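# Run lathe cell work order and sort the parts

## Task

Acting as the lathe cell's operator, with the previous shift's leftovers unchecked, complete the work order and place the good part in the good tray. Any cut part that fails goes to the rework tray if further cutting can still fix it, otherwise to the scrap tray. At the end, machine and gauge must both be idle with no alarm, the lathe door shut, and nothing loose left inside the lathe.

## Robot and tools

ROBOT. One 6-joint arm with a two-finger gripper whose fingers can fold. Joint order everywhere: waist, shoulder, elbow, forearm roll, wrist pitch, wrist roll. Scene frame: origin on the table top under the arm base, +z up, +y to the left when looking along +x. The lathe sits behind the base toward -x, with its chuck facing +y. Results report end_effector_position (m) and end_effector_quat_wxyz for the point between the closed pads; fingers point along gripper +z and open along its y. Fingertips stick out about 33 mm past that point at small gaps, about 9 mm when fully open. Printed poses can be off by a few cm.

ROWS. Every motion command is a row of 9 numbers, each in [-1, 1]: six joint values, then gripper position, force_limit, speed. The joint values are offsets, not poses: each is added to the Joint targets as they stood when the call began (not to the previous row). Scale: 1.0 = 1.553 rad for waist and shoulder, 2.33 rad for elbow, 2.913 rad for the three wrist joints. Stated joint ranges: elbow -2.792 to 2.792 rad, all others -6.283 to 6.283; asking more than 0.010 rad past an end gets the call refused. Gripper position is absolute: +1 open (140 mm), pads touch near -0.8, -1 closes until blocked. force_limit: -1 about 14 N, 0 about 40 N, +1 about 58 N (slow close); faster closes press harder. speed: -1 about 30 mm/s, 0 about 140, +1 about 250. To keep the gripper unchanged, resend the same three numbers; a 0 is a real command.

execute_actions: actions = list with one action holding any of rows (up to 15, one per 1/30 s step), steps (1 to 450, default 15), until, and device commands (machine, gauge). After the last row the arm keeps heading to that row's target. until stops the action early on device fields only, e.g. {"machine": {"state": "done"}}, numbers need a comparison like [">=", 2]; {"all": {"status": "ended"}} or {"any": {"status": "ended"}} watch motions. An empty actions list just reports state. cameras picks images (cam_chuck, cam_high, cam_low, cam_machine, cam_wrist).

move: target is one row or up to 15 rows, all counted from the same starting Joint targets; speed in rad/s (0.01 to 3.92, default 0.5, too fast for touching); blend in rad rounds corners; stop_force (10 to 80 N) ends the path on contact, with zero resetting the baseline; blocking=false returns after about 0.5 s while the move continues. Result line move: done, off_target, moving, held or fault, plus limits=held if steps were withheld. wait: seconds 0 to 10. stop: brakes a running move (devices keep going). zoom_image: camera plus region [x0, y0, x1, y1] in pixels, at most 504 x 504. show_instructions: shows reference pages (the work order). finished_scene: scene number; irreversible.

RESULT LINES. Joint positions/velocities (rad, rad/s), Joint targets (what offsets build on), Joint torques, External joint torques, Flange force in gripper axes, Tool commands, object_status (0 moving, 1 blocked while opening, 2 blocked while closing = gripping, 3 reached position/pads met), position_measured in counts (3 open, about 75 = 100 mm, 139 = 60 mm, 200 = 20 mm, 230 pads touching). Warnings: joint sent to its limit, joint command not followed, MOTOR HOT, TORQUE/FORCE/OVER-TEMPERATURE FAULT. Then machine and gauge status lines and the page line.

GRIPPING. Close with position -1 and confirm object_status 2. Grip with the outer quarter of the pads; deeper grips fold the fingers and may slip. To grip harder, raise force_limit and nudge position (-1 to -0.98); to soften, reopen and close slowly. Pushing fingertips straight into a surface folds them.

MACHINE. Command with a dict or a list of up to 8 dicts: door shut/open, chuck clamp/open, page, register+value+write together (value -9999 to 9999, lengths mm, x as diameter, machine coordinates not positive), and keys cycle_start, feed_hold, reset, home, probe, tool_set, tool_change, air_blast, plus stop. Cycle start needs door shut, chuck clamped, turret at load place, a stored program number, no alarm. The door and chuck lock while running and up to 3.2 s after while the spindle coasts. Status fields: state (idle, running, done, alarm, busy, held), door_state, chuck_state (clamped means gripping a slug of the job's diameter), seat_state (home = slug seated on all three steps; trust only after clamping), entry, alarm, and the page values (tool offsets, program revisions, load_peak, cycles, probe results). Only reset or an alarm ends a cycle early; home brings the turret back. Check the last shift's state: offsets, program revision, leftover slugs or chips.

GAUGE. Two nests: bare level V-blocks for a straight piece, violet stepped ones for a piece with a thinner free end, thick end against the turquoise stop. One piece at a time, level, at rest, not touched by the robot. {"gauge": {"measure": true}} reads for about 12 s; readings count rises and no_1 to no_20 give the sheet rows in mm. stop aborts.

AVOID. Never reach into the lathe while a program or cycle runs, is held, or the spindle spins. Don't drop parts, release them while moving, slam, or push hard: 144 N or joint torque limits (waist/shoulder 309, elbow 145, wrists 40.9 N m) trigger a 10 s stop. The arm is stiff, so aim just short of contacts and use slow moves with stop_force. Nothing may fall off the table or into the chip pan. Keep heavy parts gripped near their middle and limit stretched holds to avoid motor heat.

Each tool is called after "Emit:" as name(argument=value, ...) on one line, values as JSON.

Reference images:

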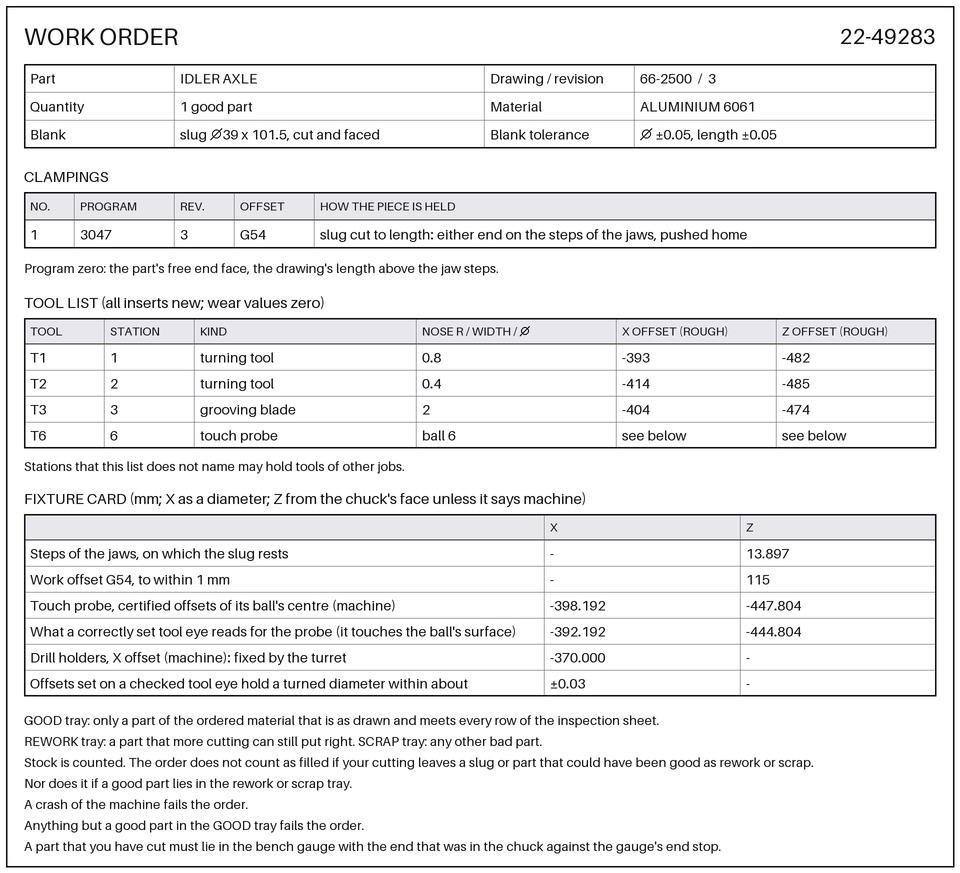

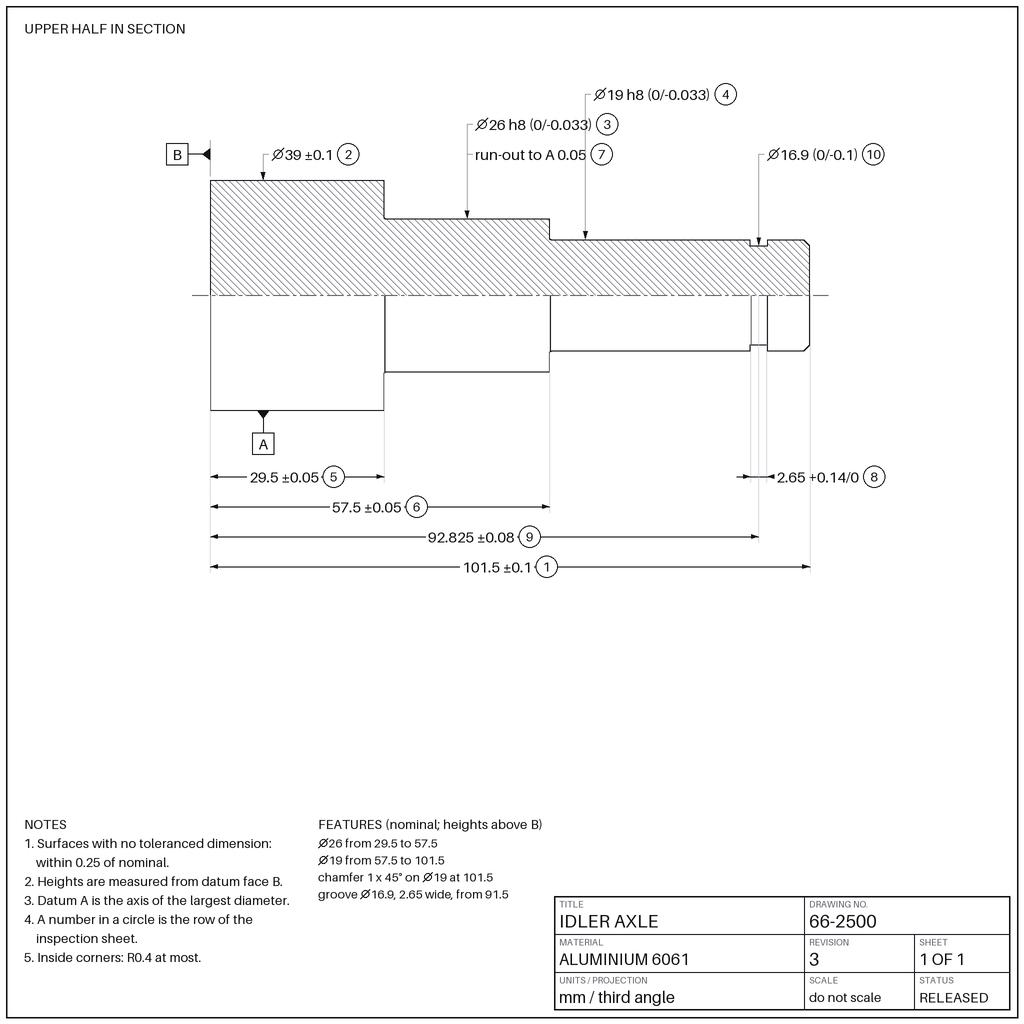

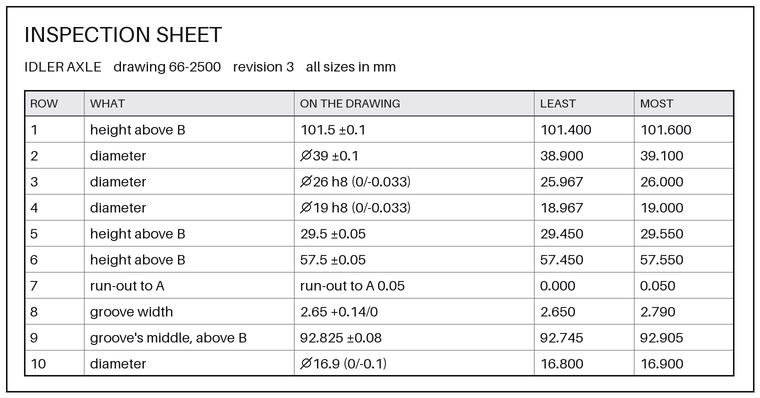

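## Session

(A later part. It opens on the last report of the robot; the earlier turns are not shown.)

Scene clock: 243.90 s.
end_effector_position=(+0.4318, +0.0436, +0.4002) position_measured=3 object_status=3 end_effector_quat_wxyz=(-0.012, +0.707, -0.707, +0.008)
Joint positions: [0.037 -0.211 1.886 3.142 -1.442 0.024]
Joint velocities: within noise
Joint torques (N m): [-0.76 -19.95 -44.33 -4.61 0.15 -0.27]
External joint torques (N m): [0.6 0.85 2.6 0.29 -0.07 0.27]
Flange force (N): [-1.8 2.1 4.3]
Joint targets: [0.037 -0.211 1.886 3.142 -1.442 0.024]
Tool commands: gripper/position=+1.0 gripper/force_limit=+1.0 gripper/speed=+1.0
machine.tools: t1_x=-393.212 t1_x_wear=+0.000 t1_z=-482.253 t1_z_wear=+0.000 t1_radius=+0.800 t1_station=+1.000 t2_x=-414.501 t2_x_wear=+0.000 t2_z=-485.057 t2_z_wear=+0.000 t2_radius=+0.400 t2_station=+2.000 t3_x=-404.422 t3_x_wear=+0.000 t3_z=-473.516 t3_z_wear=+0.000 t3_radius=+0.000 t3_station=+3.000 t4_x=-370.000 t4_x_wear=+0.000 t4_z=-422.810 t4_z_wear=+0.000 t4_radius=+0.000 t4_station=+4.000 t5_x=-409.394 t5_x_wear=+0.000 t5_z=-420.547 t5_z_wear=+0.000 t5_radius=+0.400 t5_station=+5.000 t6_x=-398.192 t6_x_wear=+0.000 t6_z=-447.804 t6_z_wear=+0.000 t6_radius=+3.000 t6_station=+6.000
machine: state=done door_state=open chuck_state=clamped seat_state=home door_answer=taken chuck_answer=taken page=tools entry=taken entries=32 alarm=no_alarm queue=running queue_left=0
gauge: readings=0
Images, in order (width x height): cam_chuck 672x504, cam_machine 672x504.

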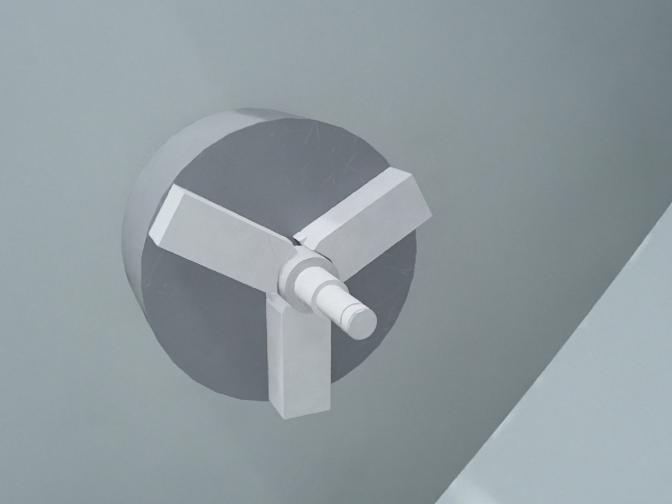

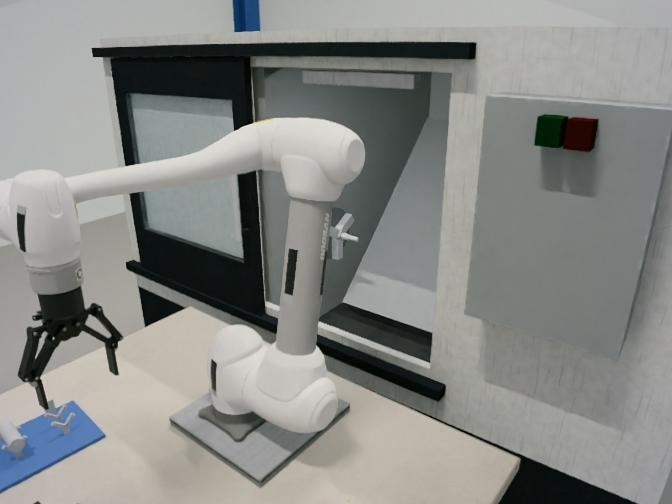

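Emit:
move(target=[-0.0155, 0.361, -0.944, 0, 0.2547, 0.541, 1, 1, 1], speed=1.5, cameras=["cam_high","cam_machine"])

Scene clock: 291.40 s.
end_effector_position=(+0.4499, +0.0279, +1.5719) position_measured=3 object_status=3 end_effector_quat_wxyz=(+0.934, +0.007, +0.358, +0.015)
Joint positions: [0.013 0.35 -0.314 3.142 -0.7 1.6]
Joint velocities: within noise
Joint torques (N m): [-0.75 -38.58 -4.36 -0.34 1.86 -0.23]
External joint torques (N m): [0.8 -0.48 0.86 0.17 0 0.23]
Flange force (N): [0.0 0.0 0.0]
Joint targets: [0.013 0.350 -0.314 3.142 -0.700 1.600]
machine.tools: t1_x=-393.212 t1_x_wear=+0.000 t1_z=-482.253 t1_z_wear=+0.000 t1_radius=+0.800 t1_station=+1.000 t2_x=-414.501 t2_x_wear=+0.000 t2_z=-485.057 t2_z_wear=+0.000 t2_radius=+0.400 t2_station=+2.000 t3_x=-404.422 t3_x_wear=+0.000 t3_z=-473.516 t3_z_wear=+0.000 t3_radius=+0.000 t3_station=+3.000 t4_x=-370.000 t4_x_wear=+0.000 t4_z=-422.810 t4_z_wear=+0.000 t4_radius=+0.000 t4_station=+4.000 t5_x=-409.394 t5_x_wear=+0.000 t5_z=-420.547 t5_z_wear=+0.000 t5_radius=+0.400 t5_station=+5.000 t6_x=-398.192 t6_x_wear=+0.000 t6_z=-447.804 t6_z_wear=+0.000 t6_radius=+3.000 t6_station=+6.000
machine: state=done door_state=open chuck_state=clamped seat_state=home door_answer=taken chuck_answer=taken page=tools entry=taken entries=32 alarm=no_alarm queue=done queue_left=0
gauge: readings=0
move: done
Images, in order (width x height): cam_high 672x504, cam_machine 672x504.

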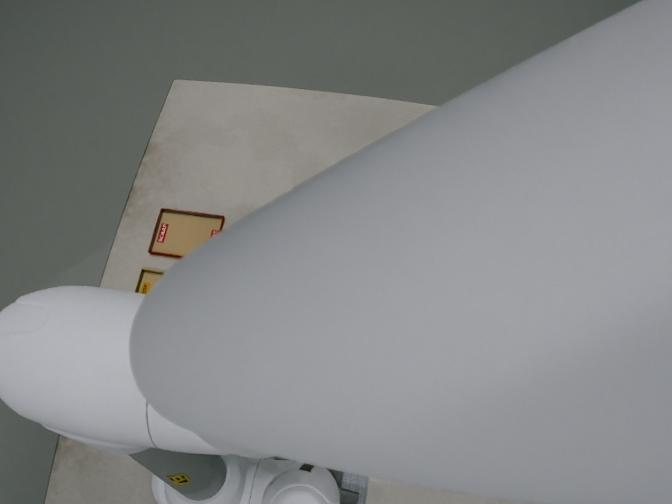

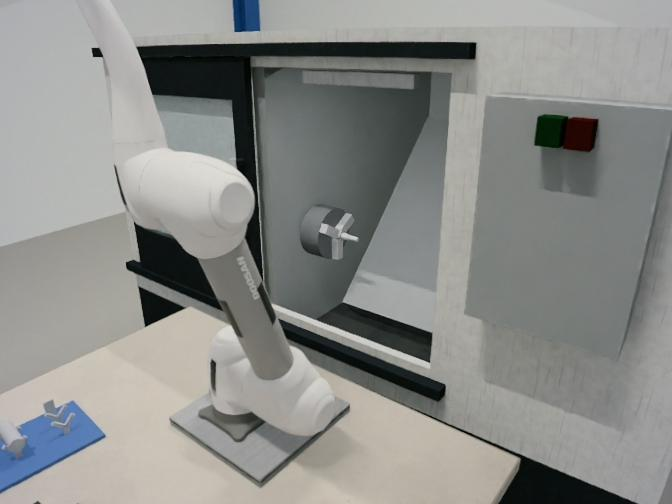

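Emit:
move(target=[[0, 0.5809, -0.8593, 0, 0.1497, 0.5292, 1, 1, 1],[0, 0.5809, -0.8593, 0, 0.4144, 0.5292, 1, 1, 1]], speed=1.5, blend=0.2, cameras=["cam_high","cam_machine","cam_wrist"])

Scene clock: 312.97 s.
end_effector_position=(-0.2350, +0.0316, +0.6474) position_measured=3 object_status=3 end_effector_quat_wxyz=(+0.500, -0.500, -0.502, +0.498)
Joint positions: [0.013 1.252 -2.316 3.142 0.507 3.141]
Joint velocities: within noise
Joint torques (N m): [-0.69 -58.45 40.4 3.73 -2.56 -0.27]
External joint torques (N m): [0.78 -0.24 -0.92 0 -0.16 0.22]
Flange force (N): [0.0 0.0 0.0]
Joint targets: [0.013 1.252 -2.316 3.142 0.507 3.141]
machine.tools: t1_x=-393.212 t1_x_wear=+0.000 t1_z=-482.253 t1_z_wear=+0.000 t1_radius=+0.800 t1_station=+1.000 t2_x=-414.501 t2_x_wear=+0.000 t2_z=-485.057 t2_z_wear=+0.000 t2_radius=+0.400 t2_station=+2.000 t3_x=-404.422 t3_x_wear=+0.000 t3_z=-473.516 t3_z_wear=+0.000 t3_radius=+0.000 t3_station=+3.000 t4_x=-370.000 t4_x_wear=+0.000 t4_z=-422.810 t4_z_wear=+0.000 t4_radius=+0.000 t4_station=+4.000 t5_x=-409.394 t5_x_wear=+0.000 t5_z=-420.547 t5_z_wear=+0.000 t5_radius=+0.400 t5_station=+5.000 t6_x=-398.192 t6_x_wear=+0.000 t6_z=-447.804 t6_z_wear=+0.000 t6_radius=+3.000 t6_station=+6.000
machine: state=done door_state=open chuck_state=clamped seat_state=home door_answer=taken chuck_answer=taken page=tools entry=taken entries=32 alarm=no_alarm queue=done queue_left=0
gauge: readings=0
move: done
Images, in order (width x height): cam_high 672x504, cam_machine 672x504, cam_wrist 672x504.

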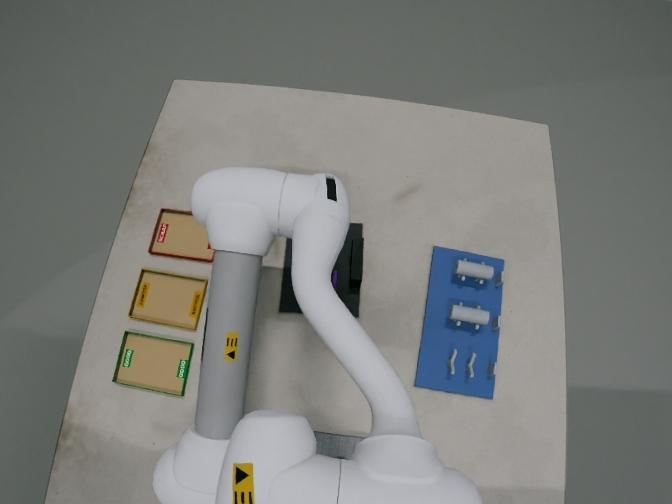

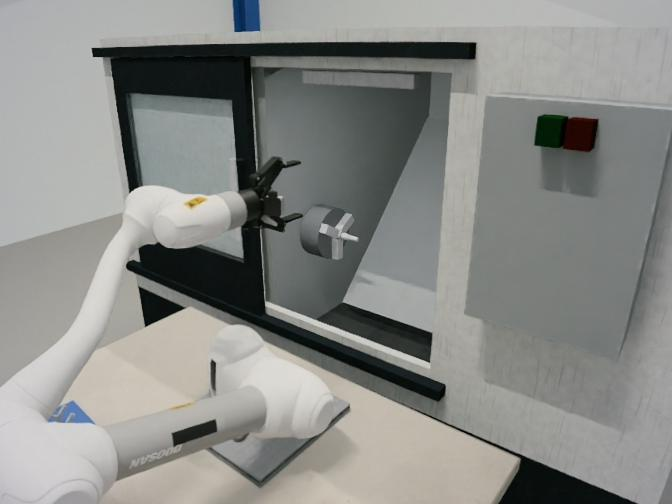

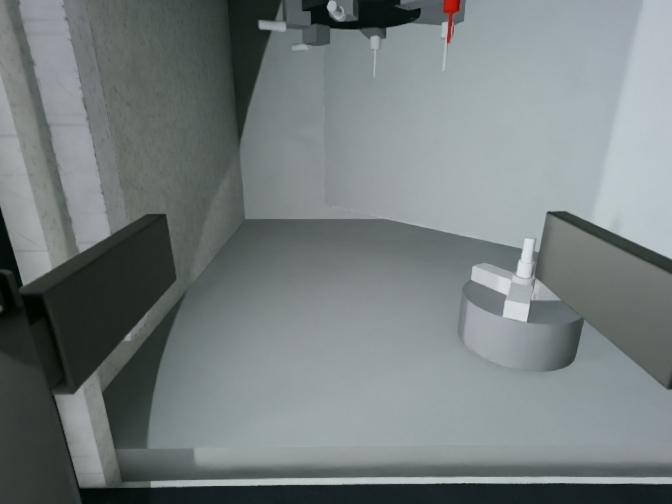

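Emit:
zoom_image(camera="cam_wrist", region=[440, 220, 600, 380])

Emit:
zoom_image(camera="cam_high", region=[260, 210, 540, 420])

Scaled by 3.150 from the camera's 672x504 image, which has a finer 960x720 frame.

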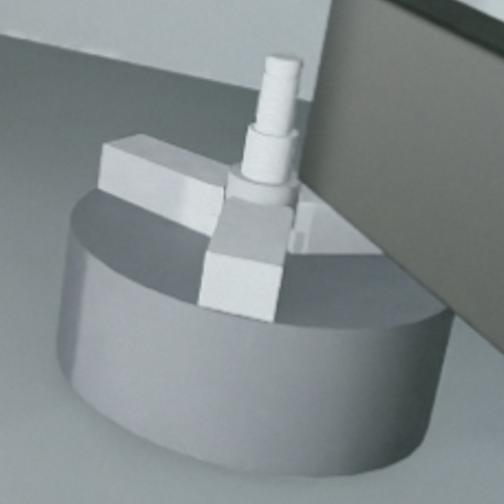

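Scaled by 1.800 from the camera's 672x504 image, which has a finer 960x720 frame.

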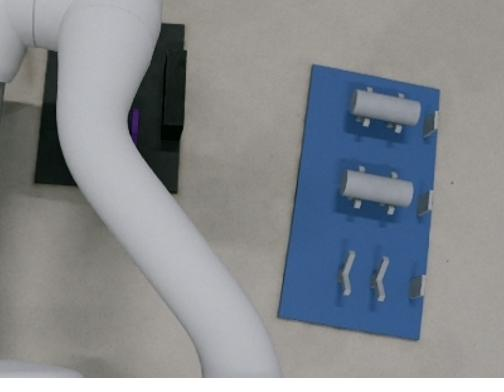

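Emit:
move(target=[0, -0.4817, -0.1464, 0, -0.3740, 0, 1, 1, 1], speed=0.8, cameras=["cam_high","cam_machine","cam_wrist","cam_chuck"])

Scene clock: 351.63 s.
end_effector_position=(-0.5015, +0.0325, +0.4161) position_measured=3 object_status=3 end_effector_quat_wxyz=(+0.500, -0.500, -0.502, +0.498)
Joint positions: [0.013 0.504 -2.657 3.142 -0.582 3.141]
Joint velocities: within noise
Joint torques (N m): [-1.29 -11.39 38.79 3.6 -2.44 -0.32]
External joint torques (N m): [1.2 -0.62 -1.28 -0.06 -0.26 0.28]
Flange force (N): [0.0 0.0 0.0]
Joint targets: [0.013 0.504 -2.657 3.142 -0.582 3.141]
machine.tools: t1_x=-393.212 t1_x_wear=+0.000 t1_z=-482.253 t1_z_wear=+0.000 t1_radius=+0.800 t1_station=+1.000 t2_x=-414.501 t2_x_wear=+0.000 t2_z=-485.057 t2_z_wear=+0.000 t2_radius=+0.400 t2_station=+2.000 t3_x=-404.422 t3_x_wear=+0.000 t3_z=-473.516 t3_z_wear=+0.000 t3_radius=+0.000 t3_station=+3.000 t4_x=-370.000 t4_x_wear=+0.000 t4_z=-422.810 t4_z_wear=+0.000 t4_radius=+0.000 t4_station=+4.000 t5_x=-409.394 t5_x_wear=+0.000 t5_z=-420.547 t5_z_wear=+0.000 t5_radius=+0.400 t5_station=+5.000 t6_x=-398.192 t6_x_wear=+0.000 t6_z=-447.804 t6_z_wear=+0.000 t6_radius=+3.000 t6_station=+6.000
machine: state=done door_state=open chuck_state=clamped seat_state=home door_answer=taken chuck_answer=taken page=tools entry=taken entries=32 alarm=no_alarm queue=done queue_left=0
gauge: readings=0
move: done
Images, in order (width x height): cam_chuck 672x504, cam_high 672x504, cam_machine 672x504, cam_wrist 672x504.

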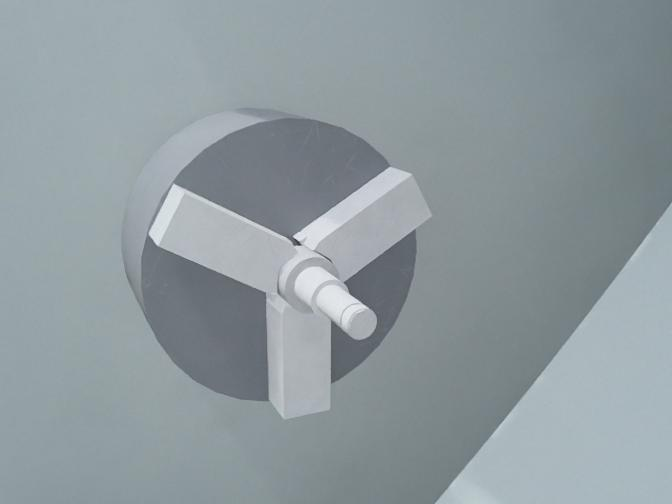

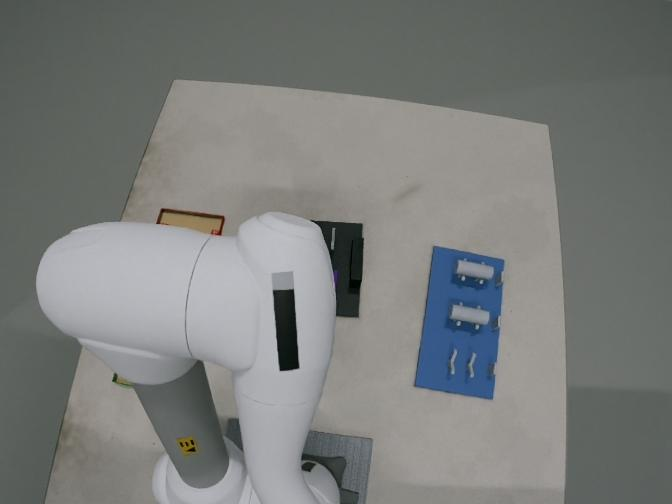

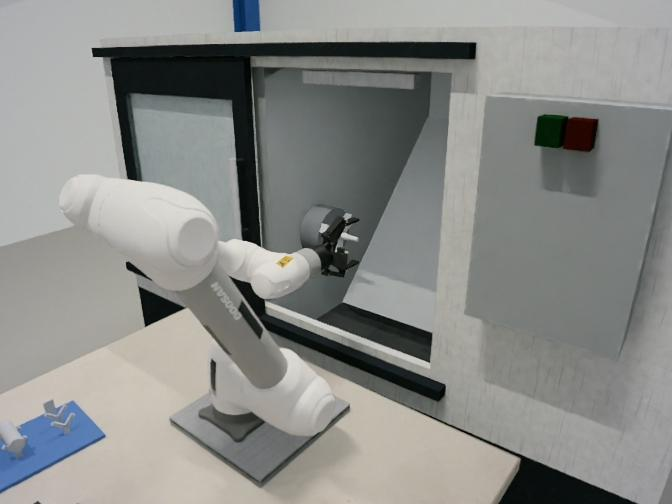

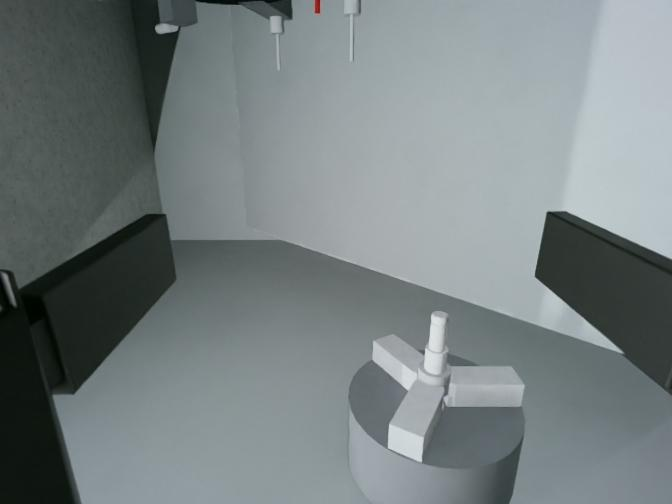

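Emit:
move(target=[0, -0.4258, 0.0752, 0, -0.1668, 0, 1, 1, 1], speed=0.5, cameras=["cam_machine","cam_wrist","cam_chuck"])

Emit:
zoom_image(camera="cam_wrist", region=[150, 200, 600, 504])

Scene clock: 385.43 s.
end_effector_position=(-0.6999, +0.0328, +0.3020) position_measured=3 object_status=3 end_effector_quat_wxyz=(+0.500, -0.500, -0.503, +0.498)
Joint positions: [0.013 -0.157 -2.482 3.142 -1.068 3.141]
Joint velocities: within noise
Joint torques (N m): [-0.82 38.69 23.24 2.07 -2.49 -0.29]
External joint torques (N m): [0.61 0.78 -0.57 -0.04 -0.22 0.25]
Flange force (N): [-1.4 -0.9 -2.1]
Joint targets: [0.013 -0.158 -2.482 3.142 -1.068 3.141]
machine.tools: t1_x=-393.212 t1_x_wear=+0.000 t1_z=-482.253 t1_z_wear=+0.000 t1_radius=+0.800 t1_station=+1.000 t2_x=-414.501 t2_x_wear=+0.000 t2_z=-485.057 t2_z_wear=+0.000 t2_radius=+0.400 t2_station=+2.000 t3_x=-404.422 t3_x_wear=+0.000 t3_z=-473.516 t3_z_wear=+0.000 t3_radius=+0.000 t3_station=+3.000 t4_x=-370.000 t4_x_wear=+0.000 t4_z=-422.810 t4_z_wear=+0.000 t4_radius=+0.000 t4_station=+4.000 t5_x=-409.394 t5_x_wear=+0.000 t5_z=-420.547 t5_z_wear=+0.000 t5_radius=+0.400 t5_station=+5.000 t6_x=-398.192 t6_x_wear=+0.000 t6_z=-447.804 t6_z_wear=+0.000 t6_radius=+3.000 t6_station=+6.000
machine: state=done door_state=open chuck_state=clamped seat_state=home door_answer=taken chuck_answer=taken page=tools entry=taken entries=32 alarm=no_alarm queue=done queue_left=0
gauge: readings=0
move: done
Images, in order (width x height): cam_chuck 672x504, cam_machine 672x504, cam_wrist 672x504.

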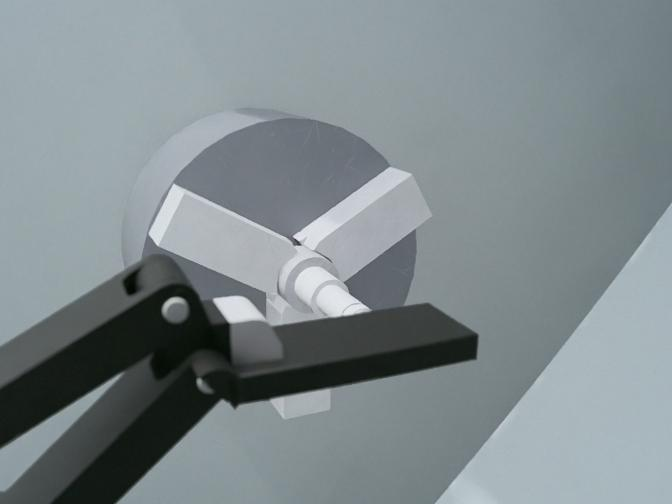

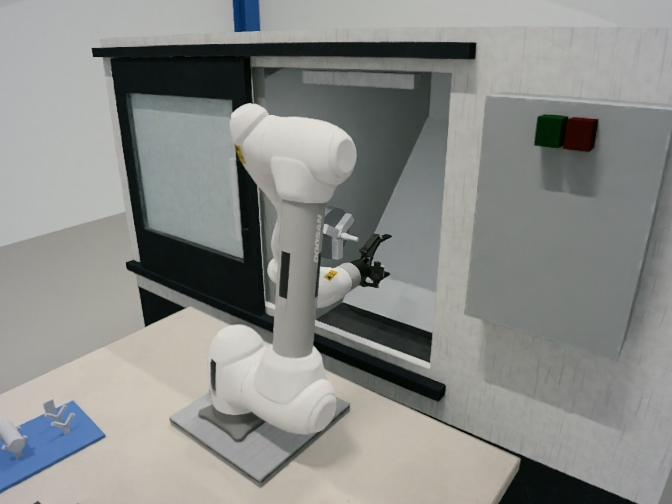

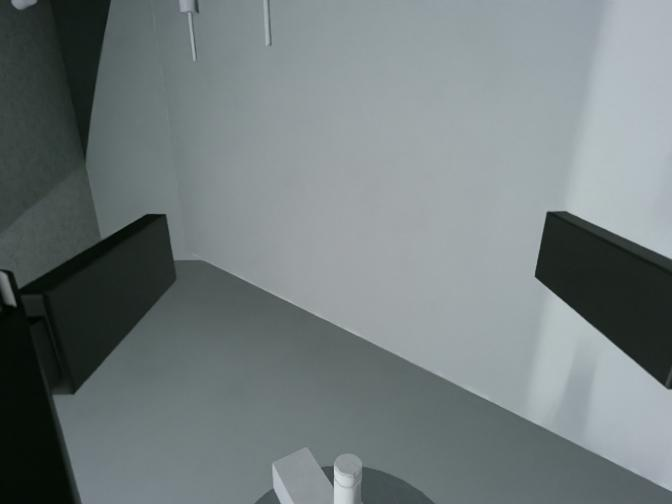

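Scaled by 1.120 from the camera's 672x504 image, which has a finer 960x720 frame.

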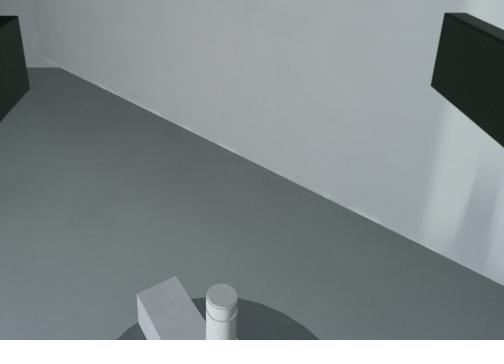

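Emit:
move(target=[0.0791, -0.002, 0.0023, 0.0467, -0.0062, -0.0215, 1, 1, 1], speed=0.5, cameras=["cam_wrist"])

Scene clock: 443.77 s.
end_effector_position=(-0.7043, -0.0135, +0.3074) position_measured=3 object_status=3 end_effector_quat_wxyz=(+0.503, -0.496, -0.498, +0.503)
Joint positions: [0.136 -0.161 -2.477 3.278 -1.086 3.078]
Joint velocities: within noise
Joint torques (N m): [-1.49 39.34 23.74 1.82 -2.56 -0.32]
External joint torques (N m): [1.22 0.8 -0.31 0.08 -0.14 0.28]
Flange force (N): [-3.1 -1.2 -2.0]
Joint targets: [0.136 -0.161 -2.477 3.278 -1.086 3.078]
machine.tools: t1_x=-393.212 t1_x_wear=+0.000 t1_z=-482.253 t1_z_wear=+0.000 t1_radius=+0.800 t1_station=+1.000 t2_x=-414.501 t2_x_wear=+0.000 t2_z=-485.057 t2_z_wear=+0.000 t2_radius=+0.400 t2_station=+2.000 t3_x=-404.422 t3_x_wear=+0.000 t3_z=-473.516 t3_z_wear=+0.000 t3_radius=+0.000 t3_station=+3.000 t4_x=-370.000 t4_x_wear=+0.000 t4_z=-422.810 t4_z_wear=+0.000 t4_radius=+0.000 t4_station=+4.000 t5_x=-409.394 t5_x_wear=+0.000 t5_z=-420.547 t5_z_wear=+0.000 t5_radius=+0.400 t5_station=+5.000 t6_x=-398.192 t6_x_wear=+0.000 t6_z=-447.804 t6_z_wear=+0.000 t6_radius=+3.000 t6_station=+6.000
machine: state=done door_state=open chuck_state=clamped seat_state=home door_answer=taken chuck_answer=taken page=tools entry=taken entries=32 alarm=no_alarm queue=done queue_left=0
gauge: readings=0
move: done
Images, in order (width x height): cam_wrist 672x504.

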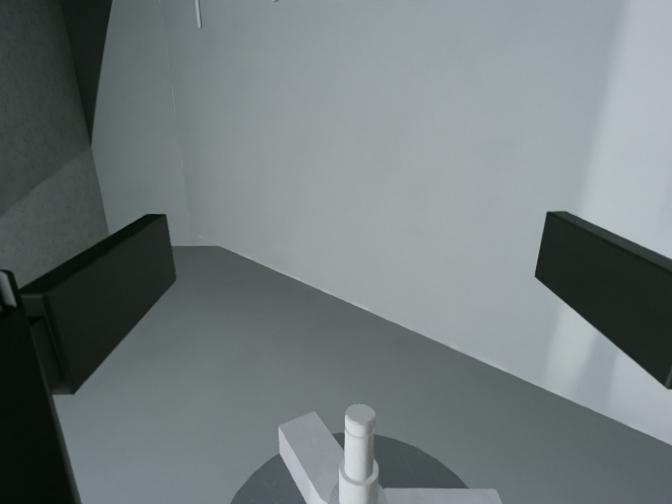

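Emit:
move(target=[0.3164, -0.0082, 0.0094, 0.1868, -0.0248, -0.0859, 1, 1, 1], speed=0.5, cameras=["cam_wrist","cam_chuck","cam_machine"])

Scene clock: 455.60 s.
end_effector_position=(-0.6652, -0.1935, +0.3030) position_measured=3 object_status=3 end_effector_quat_wxyz=(+0.500, -0.500, -0.502, +0.498)
Joint positions: [0.628 -0.173 -2.455 3.822 -1.159 2.828]
Joint velocities: within noise
Joint torques (N m): [-0.99 42.55 25.47 0.82 -2.35 -0.33]
External joint torques (N m): [0.67 1.31 -0.18 0.05 -0.25 0.28]
Flange force (N): [-0.4 -1.8 -2.9]
Joint targets: [0.628 -0.173 -2.455 3.822 -1.159 2.828]
machine.tools: t1_x=-393.212 t1_x_wear=+0.000 t1_z=-482.253 t1_z_wear=+0.000 t1_radius=+0.800 t1_station=+1.000 t2_x=-414.501 t2_x_wear=+0.000 t2_z=-485.057 t2_z_wear=+0.000 t2_radius=+0.400 t2_station=+2.000 t3_x=-404.422 t3_x_wear=+0.000 t3_z=-473.516 t3_z_wear=+0.000 t3_radius=+0.000 t3_station=+3.000 t4_x=-370.000 t4_x_wear=+0.000 t4_z=-422.810 t4_z_wear=+0.000 t4_radius=+0.000 t4_station=+4.000 t5_x=-409.394 t5_x_wear=+0.000 t5_z=-420.547 t5_z_wear=+0.000 t5_radius=+0.400 t5_station=+5.000 t6_x=-398.192 t6_x_wear=+0.000 t6_z=-447.804 t6_z_wear=+0.000 t6_radius=+3.000 t6_station=+6.000
machine: state=done door_state=open chuck_state=clamped seat_state=home door_answer=taken chuck_answer=taken page=tools entry=taken entries=32 alarm=no_alarm queue=done queue_left=0
gauge: readings=0
move: done
Images, in order (width x height): cam_chuck 672x504, cam_machine 672x504, cam_wrist 672x504.

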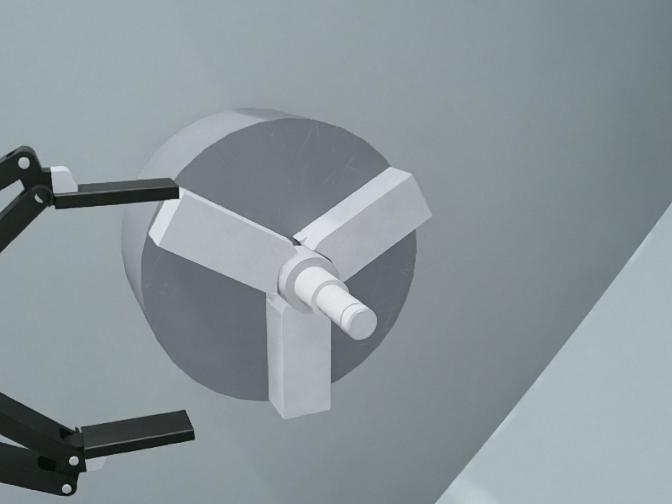

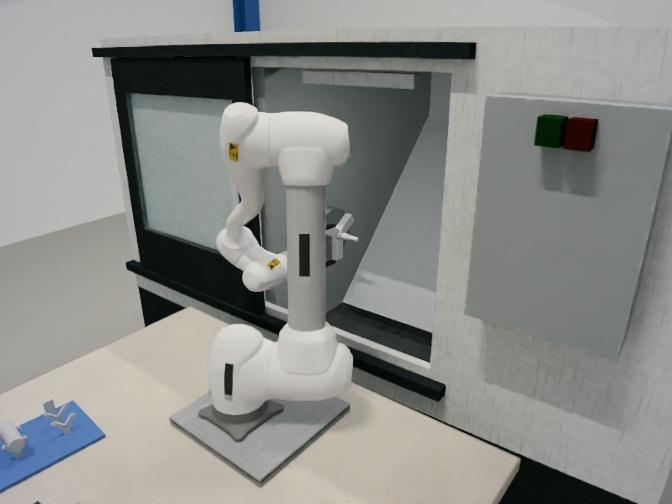

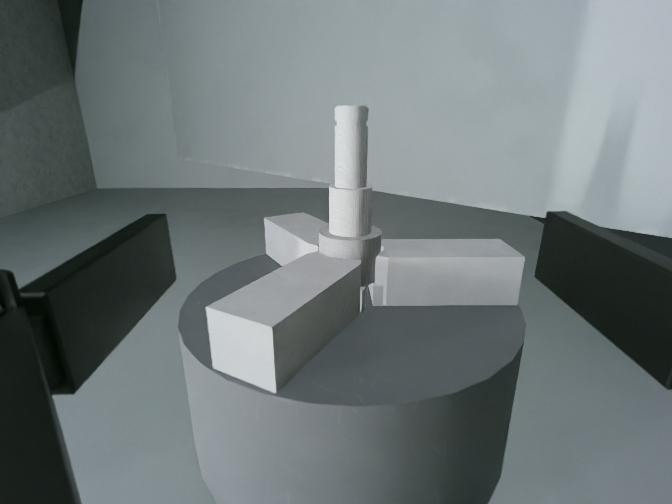

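Emit:
move(target=[-0.0891, -0.0343, 0.0328, -0.0482, 0.0202, 0.0164, 1, 1, 1], speed=0.2, cameras=["cam_wrist","cam_chuck"])

Scene clock: 508.53 s.
end_effector_position=(-0.6836, -0.1866, +0.3026) position_measured=3 object_status=3 end_effector_quat_wxyz=(+0.499, -0.499, -0.503, +0.499)
Joint positions: [0.584 -0.189 -2.433 3.776 -1.14 2.843]
Joint velocities: within noise
Joint torques (N m): [0.2 28.76 55.2 7.86 -2.46 -0.33]
External joint torques (N m): [-0.38 16.45 -30.14 -6.89 -0.13 0.29]
External joint torques when the fault began: [5.83 29.22 -51.9 -14.82 -0.19 0.28]
Flange force (N): [50.9 -13.1 -55.3]
Flange force when the fault began (N): [80.9 -22.7 -101.3]
Joint targets: [0.584 -0.189 -2.433 3.776 -1.140 2.843]
Tool commands: gripper/position=+1.0 gripper/force_limit=+1.0 gripper/speed=+1.0
FORCE FAULT: contact force on the arm reached its limit, and the arm stopped for 10 seconds. The contact can be on any part of the arm, not only on its tool. The arm's remaining commands of this call were not run. The arm's target is now where it stood when the stop ended, not its last command. The arm accepts commands again.
machine.tools: t1_x=-393.212 t1_x_wear=+0.000 t1_z=-482.253 t1_z_wear=+0.000 t1_radius=+0.800 t1_station=+1.000 t2_x=-414.501 t2_x_wear=+0.000 t2_z=-485.057 t2_z_wear=+0.000 t2_radius=+0.400 t2_station=+2.000 t3_x=-404.422 t3_x_wear=+0.000 t3_z=-473.516 t3_z_wear=+0.000 t3_radius=+0.000 t3_station=+3.000 t4_x=-370.000 t4_x_wear=+0.000 t4_z=-422.810 t4_z_wear=+0.000 t4_radius=+0.000 t4_station=+4.000 t5_x=-409.394 t5_x_wear=+0.000 t5_z=-420.547 t5_z_wear=+0.000 t5_radius=+0.400 t5_station=+5.000 t6_x=-398.192 t6_x_wear=+0.000 t6_z=-447.804 t6_z_wear=+0.000 t6_radius=+3.000 t6_station=+6.000
machine: state=done door_state=open chuck_state=clamped seat_state=home door_answer=taken chuck_answer=taken page=tools entry=taken entries=32 alarm=no_alarm queue=done queue_left=0
gauge: readings=0
move: fault; the waist is farthest, 0.095 rad from its target
Images, in order (width x height): cam_chuck 672x504, cam_wrist 672x504.

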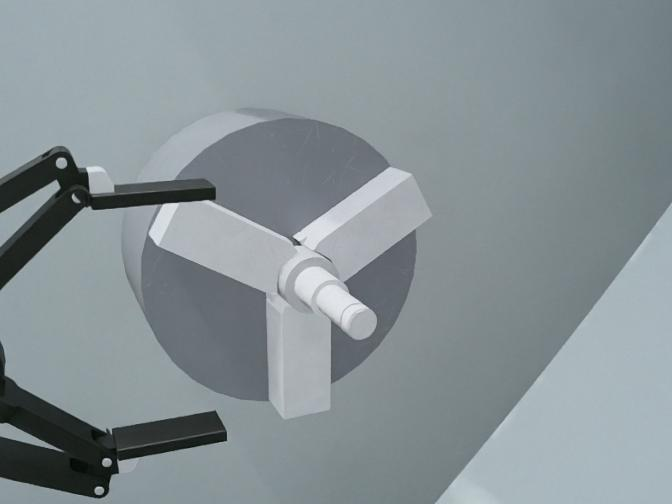

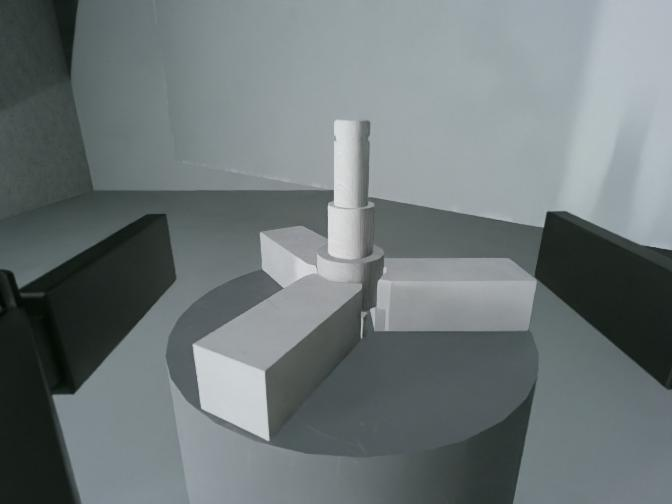

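Emit:
execute_actions(actions=[], cameras=["cam_machine","cam_high"])

Emit:
zoom_image(camera="cam_machine", region=[180, 90, 400, 330])

Scene clock: 521.63 s.
end_effector_position=(-0.6836, -0.1866, +0.3026) position_measured=3 object_status=3 end_effector_quat_wxyz=(+0.499, -0.499, -0.503, +0.499)
Joint positions: [0.584 -0.189 -2.433 3.776 -1.14 2.843]
Joint velocities: within noise
Joint torques (N m): [1.85 32.42 57.11 7.73 -2.41 -0.35]
External joint torques (N m): [-2.03 12.39 -31.97 -6.74 -0.18 0.31]
Flange force (N): [53.2 -3.3 -51.7]
Joint targets: [0.584 -0.189 -2.433 3.776 -1.140 2.843]
Tool commands: gripper/position=+1.0 gripper/force_limit=+1.0 gripper/speed=+1.0
machine.tools: t1_x=-393.212 t1_x_wear=+0.000 t1_z=-482.253 t1_z_wear=+0.000 t1_radius=+0.800 t1_station=+1.000 t2_x=-414.501 t2_x_wear=+0.000 t2_z=-485.057 t2_z_wear=+0.000 t2_radius=+0.400 t2_station=+2.000 t3_x=-404.422 t3_x_wear=+0.000 t3_z=-473.516 t3_z_wear=+0.000 t3_radius=+0.000 t3_station=+3.000 t4_x=-370.000 t4_x_wear=+0.000 t4_z=-422.810 t4_z_wear=+0.000 t4_radius=+0.000 t4_station=+4.000 t5_x=-409.394 t5_x_wear=+0.000 t5_z=-420.547 t5_z_wear=+0.000 t5_radius=+0.400 t5_station=+5.000 t6_x=-398.192 t6_x_wear=+0.000 t6_z=-447.804 t6_z_wear=+0.000 t6_radius=+3.000 t6_station=+6.000
machine: state=done door_state=open chuck_state=clamped seat_state=home door_answer=taken chuck_answer=taken page=tools entry=taken entries=32 alarm=no_alarm queue=done queue_left=0
gauge: readings=0
Images, in order (width x height): cam_high 672x504, cam_machine 672x504.

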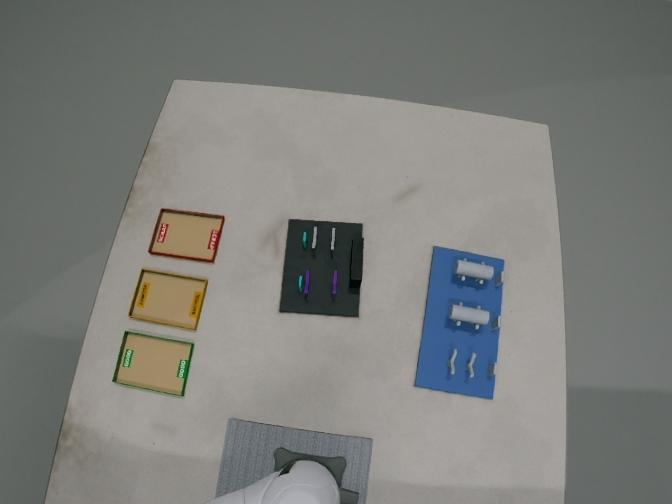

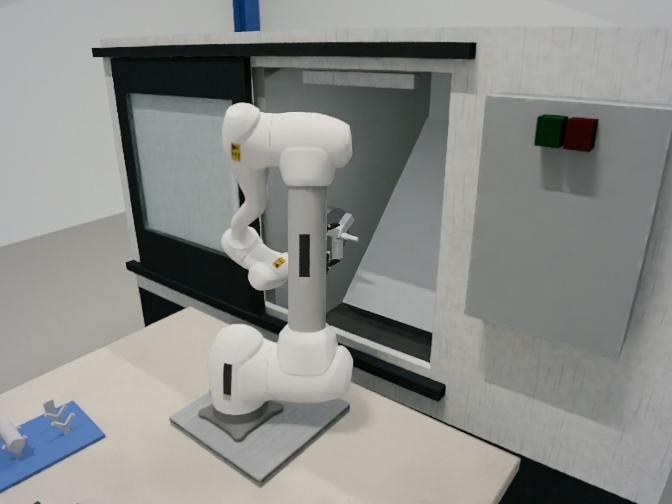

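Scaled by 2.100 from the camera's 672x504 image, which has a finer 960x720 frame.

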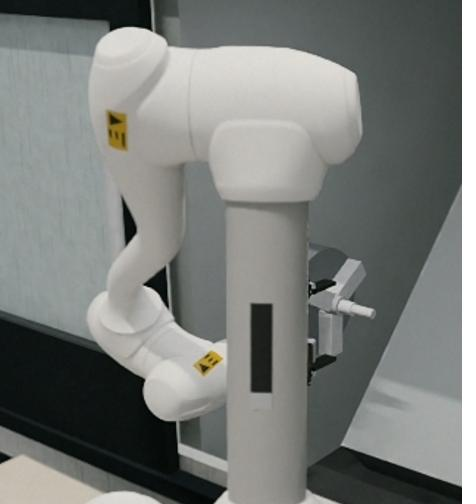

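Emit:
move(target=[0.028, 0.0100, -0.0094, 0.0158, -0.0065, -0.0051, 1, 1, 1], speed=0.1, cameras=[])

Scene clock: 543.23 s.
end_effector_position=(-0.6650, -0.1936, +0.3026) position_measured=3 object_status=3 end_effector_quat_wxyz=(+0.500, -0.500, -0.502, +0.498)
Joint positions: [0.628 -0.174 -2.455 3.822 -1.159 2.828]
Joint velocities: within noise
Joint torques (N m): [-1.15 42.32 25.42 0.85 -2.36 -0.28]
External joint torques (N m): [1.09 0.85 -0.57 -0.01 -0.21 0.24]
Flange force (N): [-1.1 -0.7 -3.5]
Joint targets: [0.628 -0.174 -2.455 3.822 -1.159 2.828]
machine.tools: t1_x=-393.212 t1_x_wear=+0.000 t1_z=-482.253 t1_z_wear=+0.000 t1_radius=+0.800 t1_station=+1.000 t2_x=-414.501 t2_x_wear=+0.000 t2_z=-485.057 t2_z_wear=+0.000 t2_radius=+0.400 t2_station=+2.000 t3_x=-404.422 t3_x_wear=+0.000 t3_z=-473.516 t3_z_wear=+0.000 t3_radius=+0.000 t3_station=+3.000 t4_x=-370.000 t4_x_wear=+0.000 t4_z=-422.810 t4_z_wear=+0.000 t4_radius=+0.000 t4_station=+4.000 t5_x=-409.394 t5_x_wear=+0.000 t5_z=-420.547 t5_z_wear=+0.000 t5_radius=+0.400 t5_station=+5.000 t6_x=-398.192 t6_x_wear=+0.000 t6_z=-447.804 t6_z_wear=+0.000 t6_radius=+3.000 t6_station=+6.000
machine: state=done door_state=open chuck_state=clamped seat_state=home door_answer=taken chuck_answer=taken page=tools entry=taken entries=32 alarm=no_alarm queue=done queue_left=0
gauge: readings=0
move: done
No camera images: "cameras" was empty.

Emit:
move(target=[[-0.3957, 0.0106, -0.0116, -0.2336, 0.0312, 0.1077, 1, 1, 1],[-0.3957, 0.4366, -0.0867, -0.2336, 0.1981, 0.1077, 1, 1, 1],[-0.3957, 0.9182, 0.0597, -0.2336, 0.5719, 0.1077, 1, 1, 1]], speed=0.8, blend=0.05, cameras=[])

Scene clock: 553.07 s.
end_effector_position=(-0.2349, +0.0316, +0.6474) position_measured=3 object_status=3 end_effector_quat_wxyz=(+0.500, -0.500, -0.502, +0.498)
Joint positions: [0.013 1.252 -2.316 3.141 0.507 3.142]
Joint velocities: within noise
Joint torques (N m): [-0.7 -59.06 40.76 3.72 -2.62 -0.29]
External joint torques (N m): [0.76 0.31 -1.29 0.01 -0.09 0.25]
Flange force (N): [0.0 0.0 0.0]
Joint targets: [0.013 1.252 -2.316 3.141 0.507 3.142]
machine.tools: t1_x=-393.212 t1_x_wear=+0.000 t1_z=-482.253 t1_z_wear=+0.000 t1_radius=+0.800 t1_station=+1.000 t2_x=-414.501 t2_x_wear=+0.000 t2_z=-485.057 t2_z_wear=+0.000 t2_radius=+0.400 t2_station=+2.000 t3_x=-404.422 t3_x_wear=+0.000 t3_z=-473.516 t3_z_wear=+0.000 t3_radius=+0.000 t3_station=+3.000 t4_x=-370.000 t4_x_wear=+0.000 t4_z=-422.810 t4_z_wear=+0.000 t4_radius=+0.000 t4_station=+4.000 t5_x=-409.394 t5_x_wear=+0.000 t5_z=-420.547 t5_z_wear=+0.000 t5_radius=+0.400 t5_station=+5.000 t6_x=-398.192 t6_x_wear=+0.000 t6_z=-447.804 t6_z_wear=+0.000 t6_radius=+3.000 t6_station=+6.000
machine: state=done door_state=open chuck_state=clamped seat_state=home door_answer=taken chuck_answer=taken page=tools entry=taken entries=32 alarm=no_alarm queue=done queue_left=0
gauge: readings=0
move: done
No camera images: "cameras" was empty.

Emit:
move(target=[0, 0, 0, -0.5393, -0.174, -0.5393, 1, 1, 1], speed=1.8, cameras=[])

Emit:
move(target=[0, 0, 0, -0.5392, -0.174, -0.5392, 1, 1, 1], speed=1.8, cameras=["cam_high","cam_machine"])

Scene clock: 563.53 s.
end_effector_position=(-0.1936, +0.0309, +0.8090) position_measured=3 object_status=3 end_effector_quat_wxyz=(+0.608, +0.361, -0.358, -0.609)
Joint positions: [0.013 1.252 -2.316 1.571 0 1.571]
Joint velocities: within noise
Joint torques (N m): [-1.56 -56.43 42.44 -0.09 0.19 -0.3]
External joint torques (N m): [1.69 -0.58 -1.44 0.12 -0.15 0.34]
Flange force (N): [0.0 0.0 0.0]
Joint targets: [0.013 1.252 -2.316 1.570 0.000 1.571]
machine.tools: t1_x=-393.212 t1_x_wear=+0.000 t1_z=-482.253 t1_z_wear=+0.000 t1_radius=+0.800 t1_station=+1.000 t2_x=-414.501 t2_x_wear=+0.000 t2_z=-485.057 t2_z_wear=+0.000 t2_radius=+0.400 t2_station=+2.000 t3_x=-404.422 t3_x_wear=+0.000 t3_z=-473.516 t3_z_wear=+0.000 t3_radius=+0.000 t3_station=+3.000 t4_x=-370.000 t4_x_wear=+0.000 t4_z=-422.810 t4_z_wear=+0.000 t4_radius=+0.000 t4_station=+4.000 t5_x=-409.394 t5_x_wear=+0.000 t5_z=-420.547 t5_z_wear=+0.000 t5_radius=+0.400 t5_station=+5.000 t6_x=-398.192 t6_x_wear=+0.000 t6_z=-447.804 t6_z_wear=+0.000 t6_radius=+3.000 t6_station=+6.000
machine: state=done door_state=open chuck_state=clamped seat_state=home door_answer=taken chuck_answer=taken page=tools entry=taken entries=32 alarm=no_alarm queue=done queue_left=0
gauge: readings=0
move: done
No camera images: "cameras" was empty.

Scene clock: 565.03 s.
end_effector_position=(-0.2349, +0.0316, +0.6474) position_measured=3 object_status=3 end_effector_quat_wxyz=(+0.500, -0.500, -0.502, +0.498)
Joint positions: [0.013 1.252 -2.316 0 -0.507 0.001]
Joint velocities: within noise
Joint torques (N m): [-1.58 -58.48 40.71 -3.98 2.74 -0.33]
External joint torques (N m): [1.72 0 -1.36 0.18 -0.04 0.29]
Flange force (N): [0.0 0.0 0.0]
Joint targets: [0.013 1.252 -2.316 0.000 -0.507 0.001]
machine.tools: t1_x=-393.212 t1_x_wear=+0.000 t1_z=-482.253 t1_z_wear=+0.000 t1_radius=+0.800 t1_station=+1.000 t2_x=-414.501 t2_x_wear=+0.000 t2_z=-485.057 t2_z_wear=+0.000 t2_radius=+0.400 t2_station=+2.000 t3_x=-404.422 t3_x_wear=+0.000 t3_z=-473.516 t3_z_wear=+0.000 t3_radius=+0.000 t3_station=+3.000 t4_x=-370.000 t4_x_wear=+0.000 t4_z=-422.810 t4_z_wear=+0.000 t4_radius=+0.000 t4_station=+4.000 t5_x=-409.394 t5_x_wear=+0.000 t5_z=-420.547 t5_z_wear=+0.000 t5_radius=+0.400 t5_station=+5.000 t6_x=-398.192 t6_x_wear=+0.000 t6_z=-447.804 t6_z_wear=+0.000 t6_radius=+3.000 t6_station=+6.000
machine: state=done door_state=open chuck_state=clamped seat_state=home door_answer=taken chuck_answer=taken page=tools entry=taken entries=32 alarm=no_alarm queue=done queue_left=0
gauge: readings=0
move: done
Images, in order (width x height): cam_high 672x504, cam_machine 672x504.

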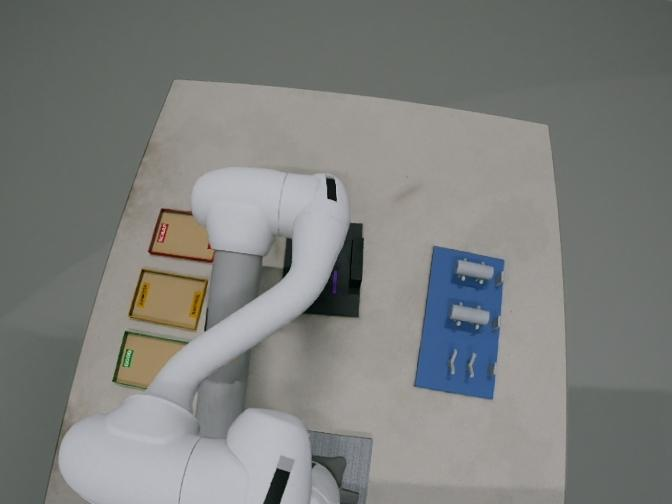

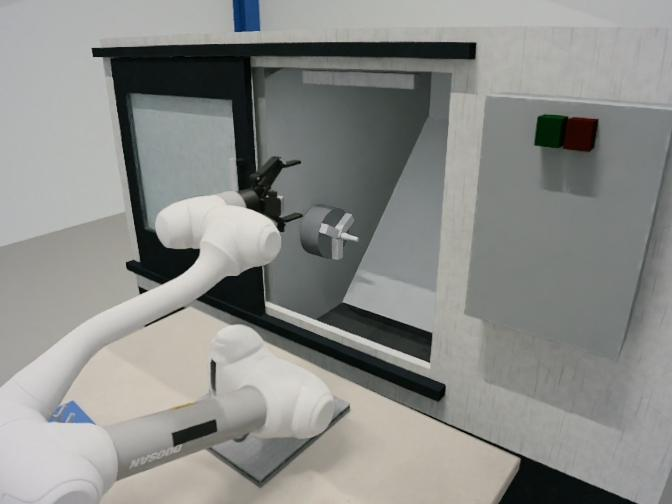

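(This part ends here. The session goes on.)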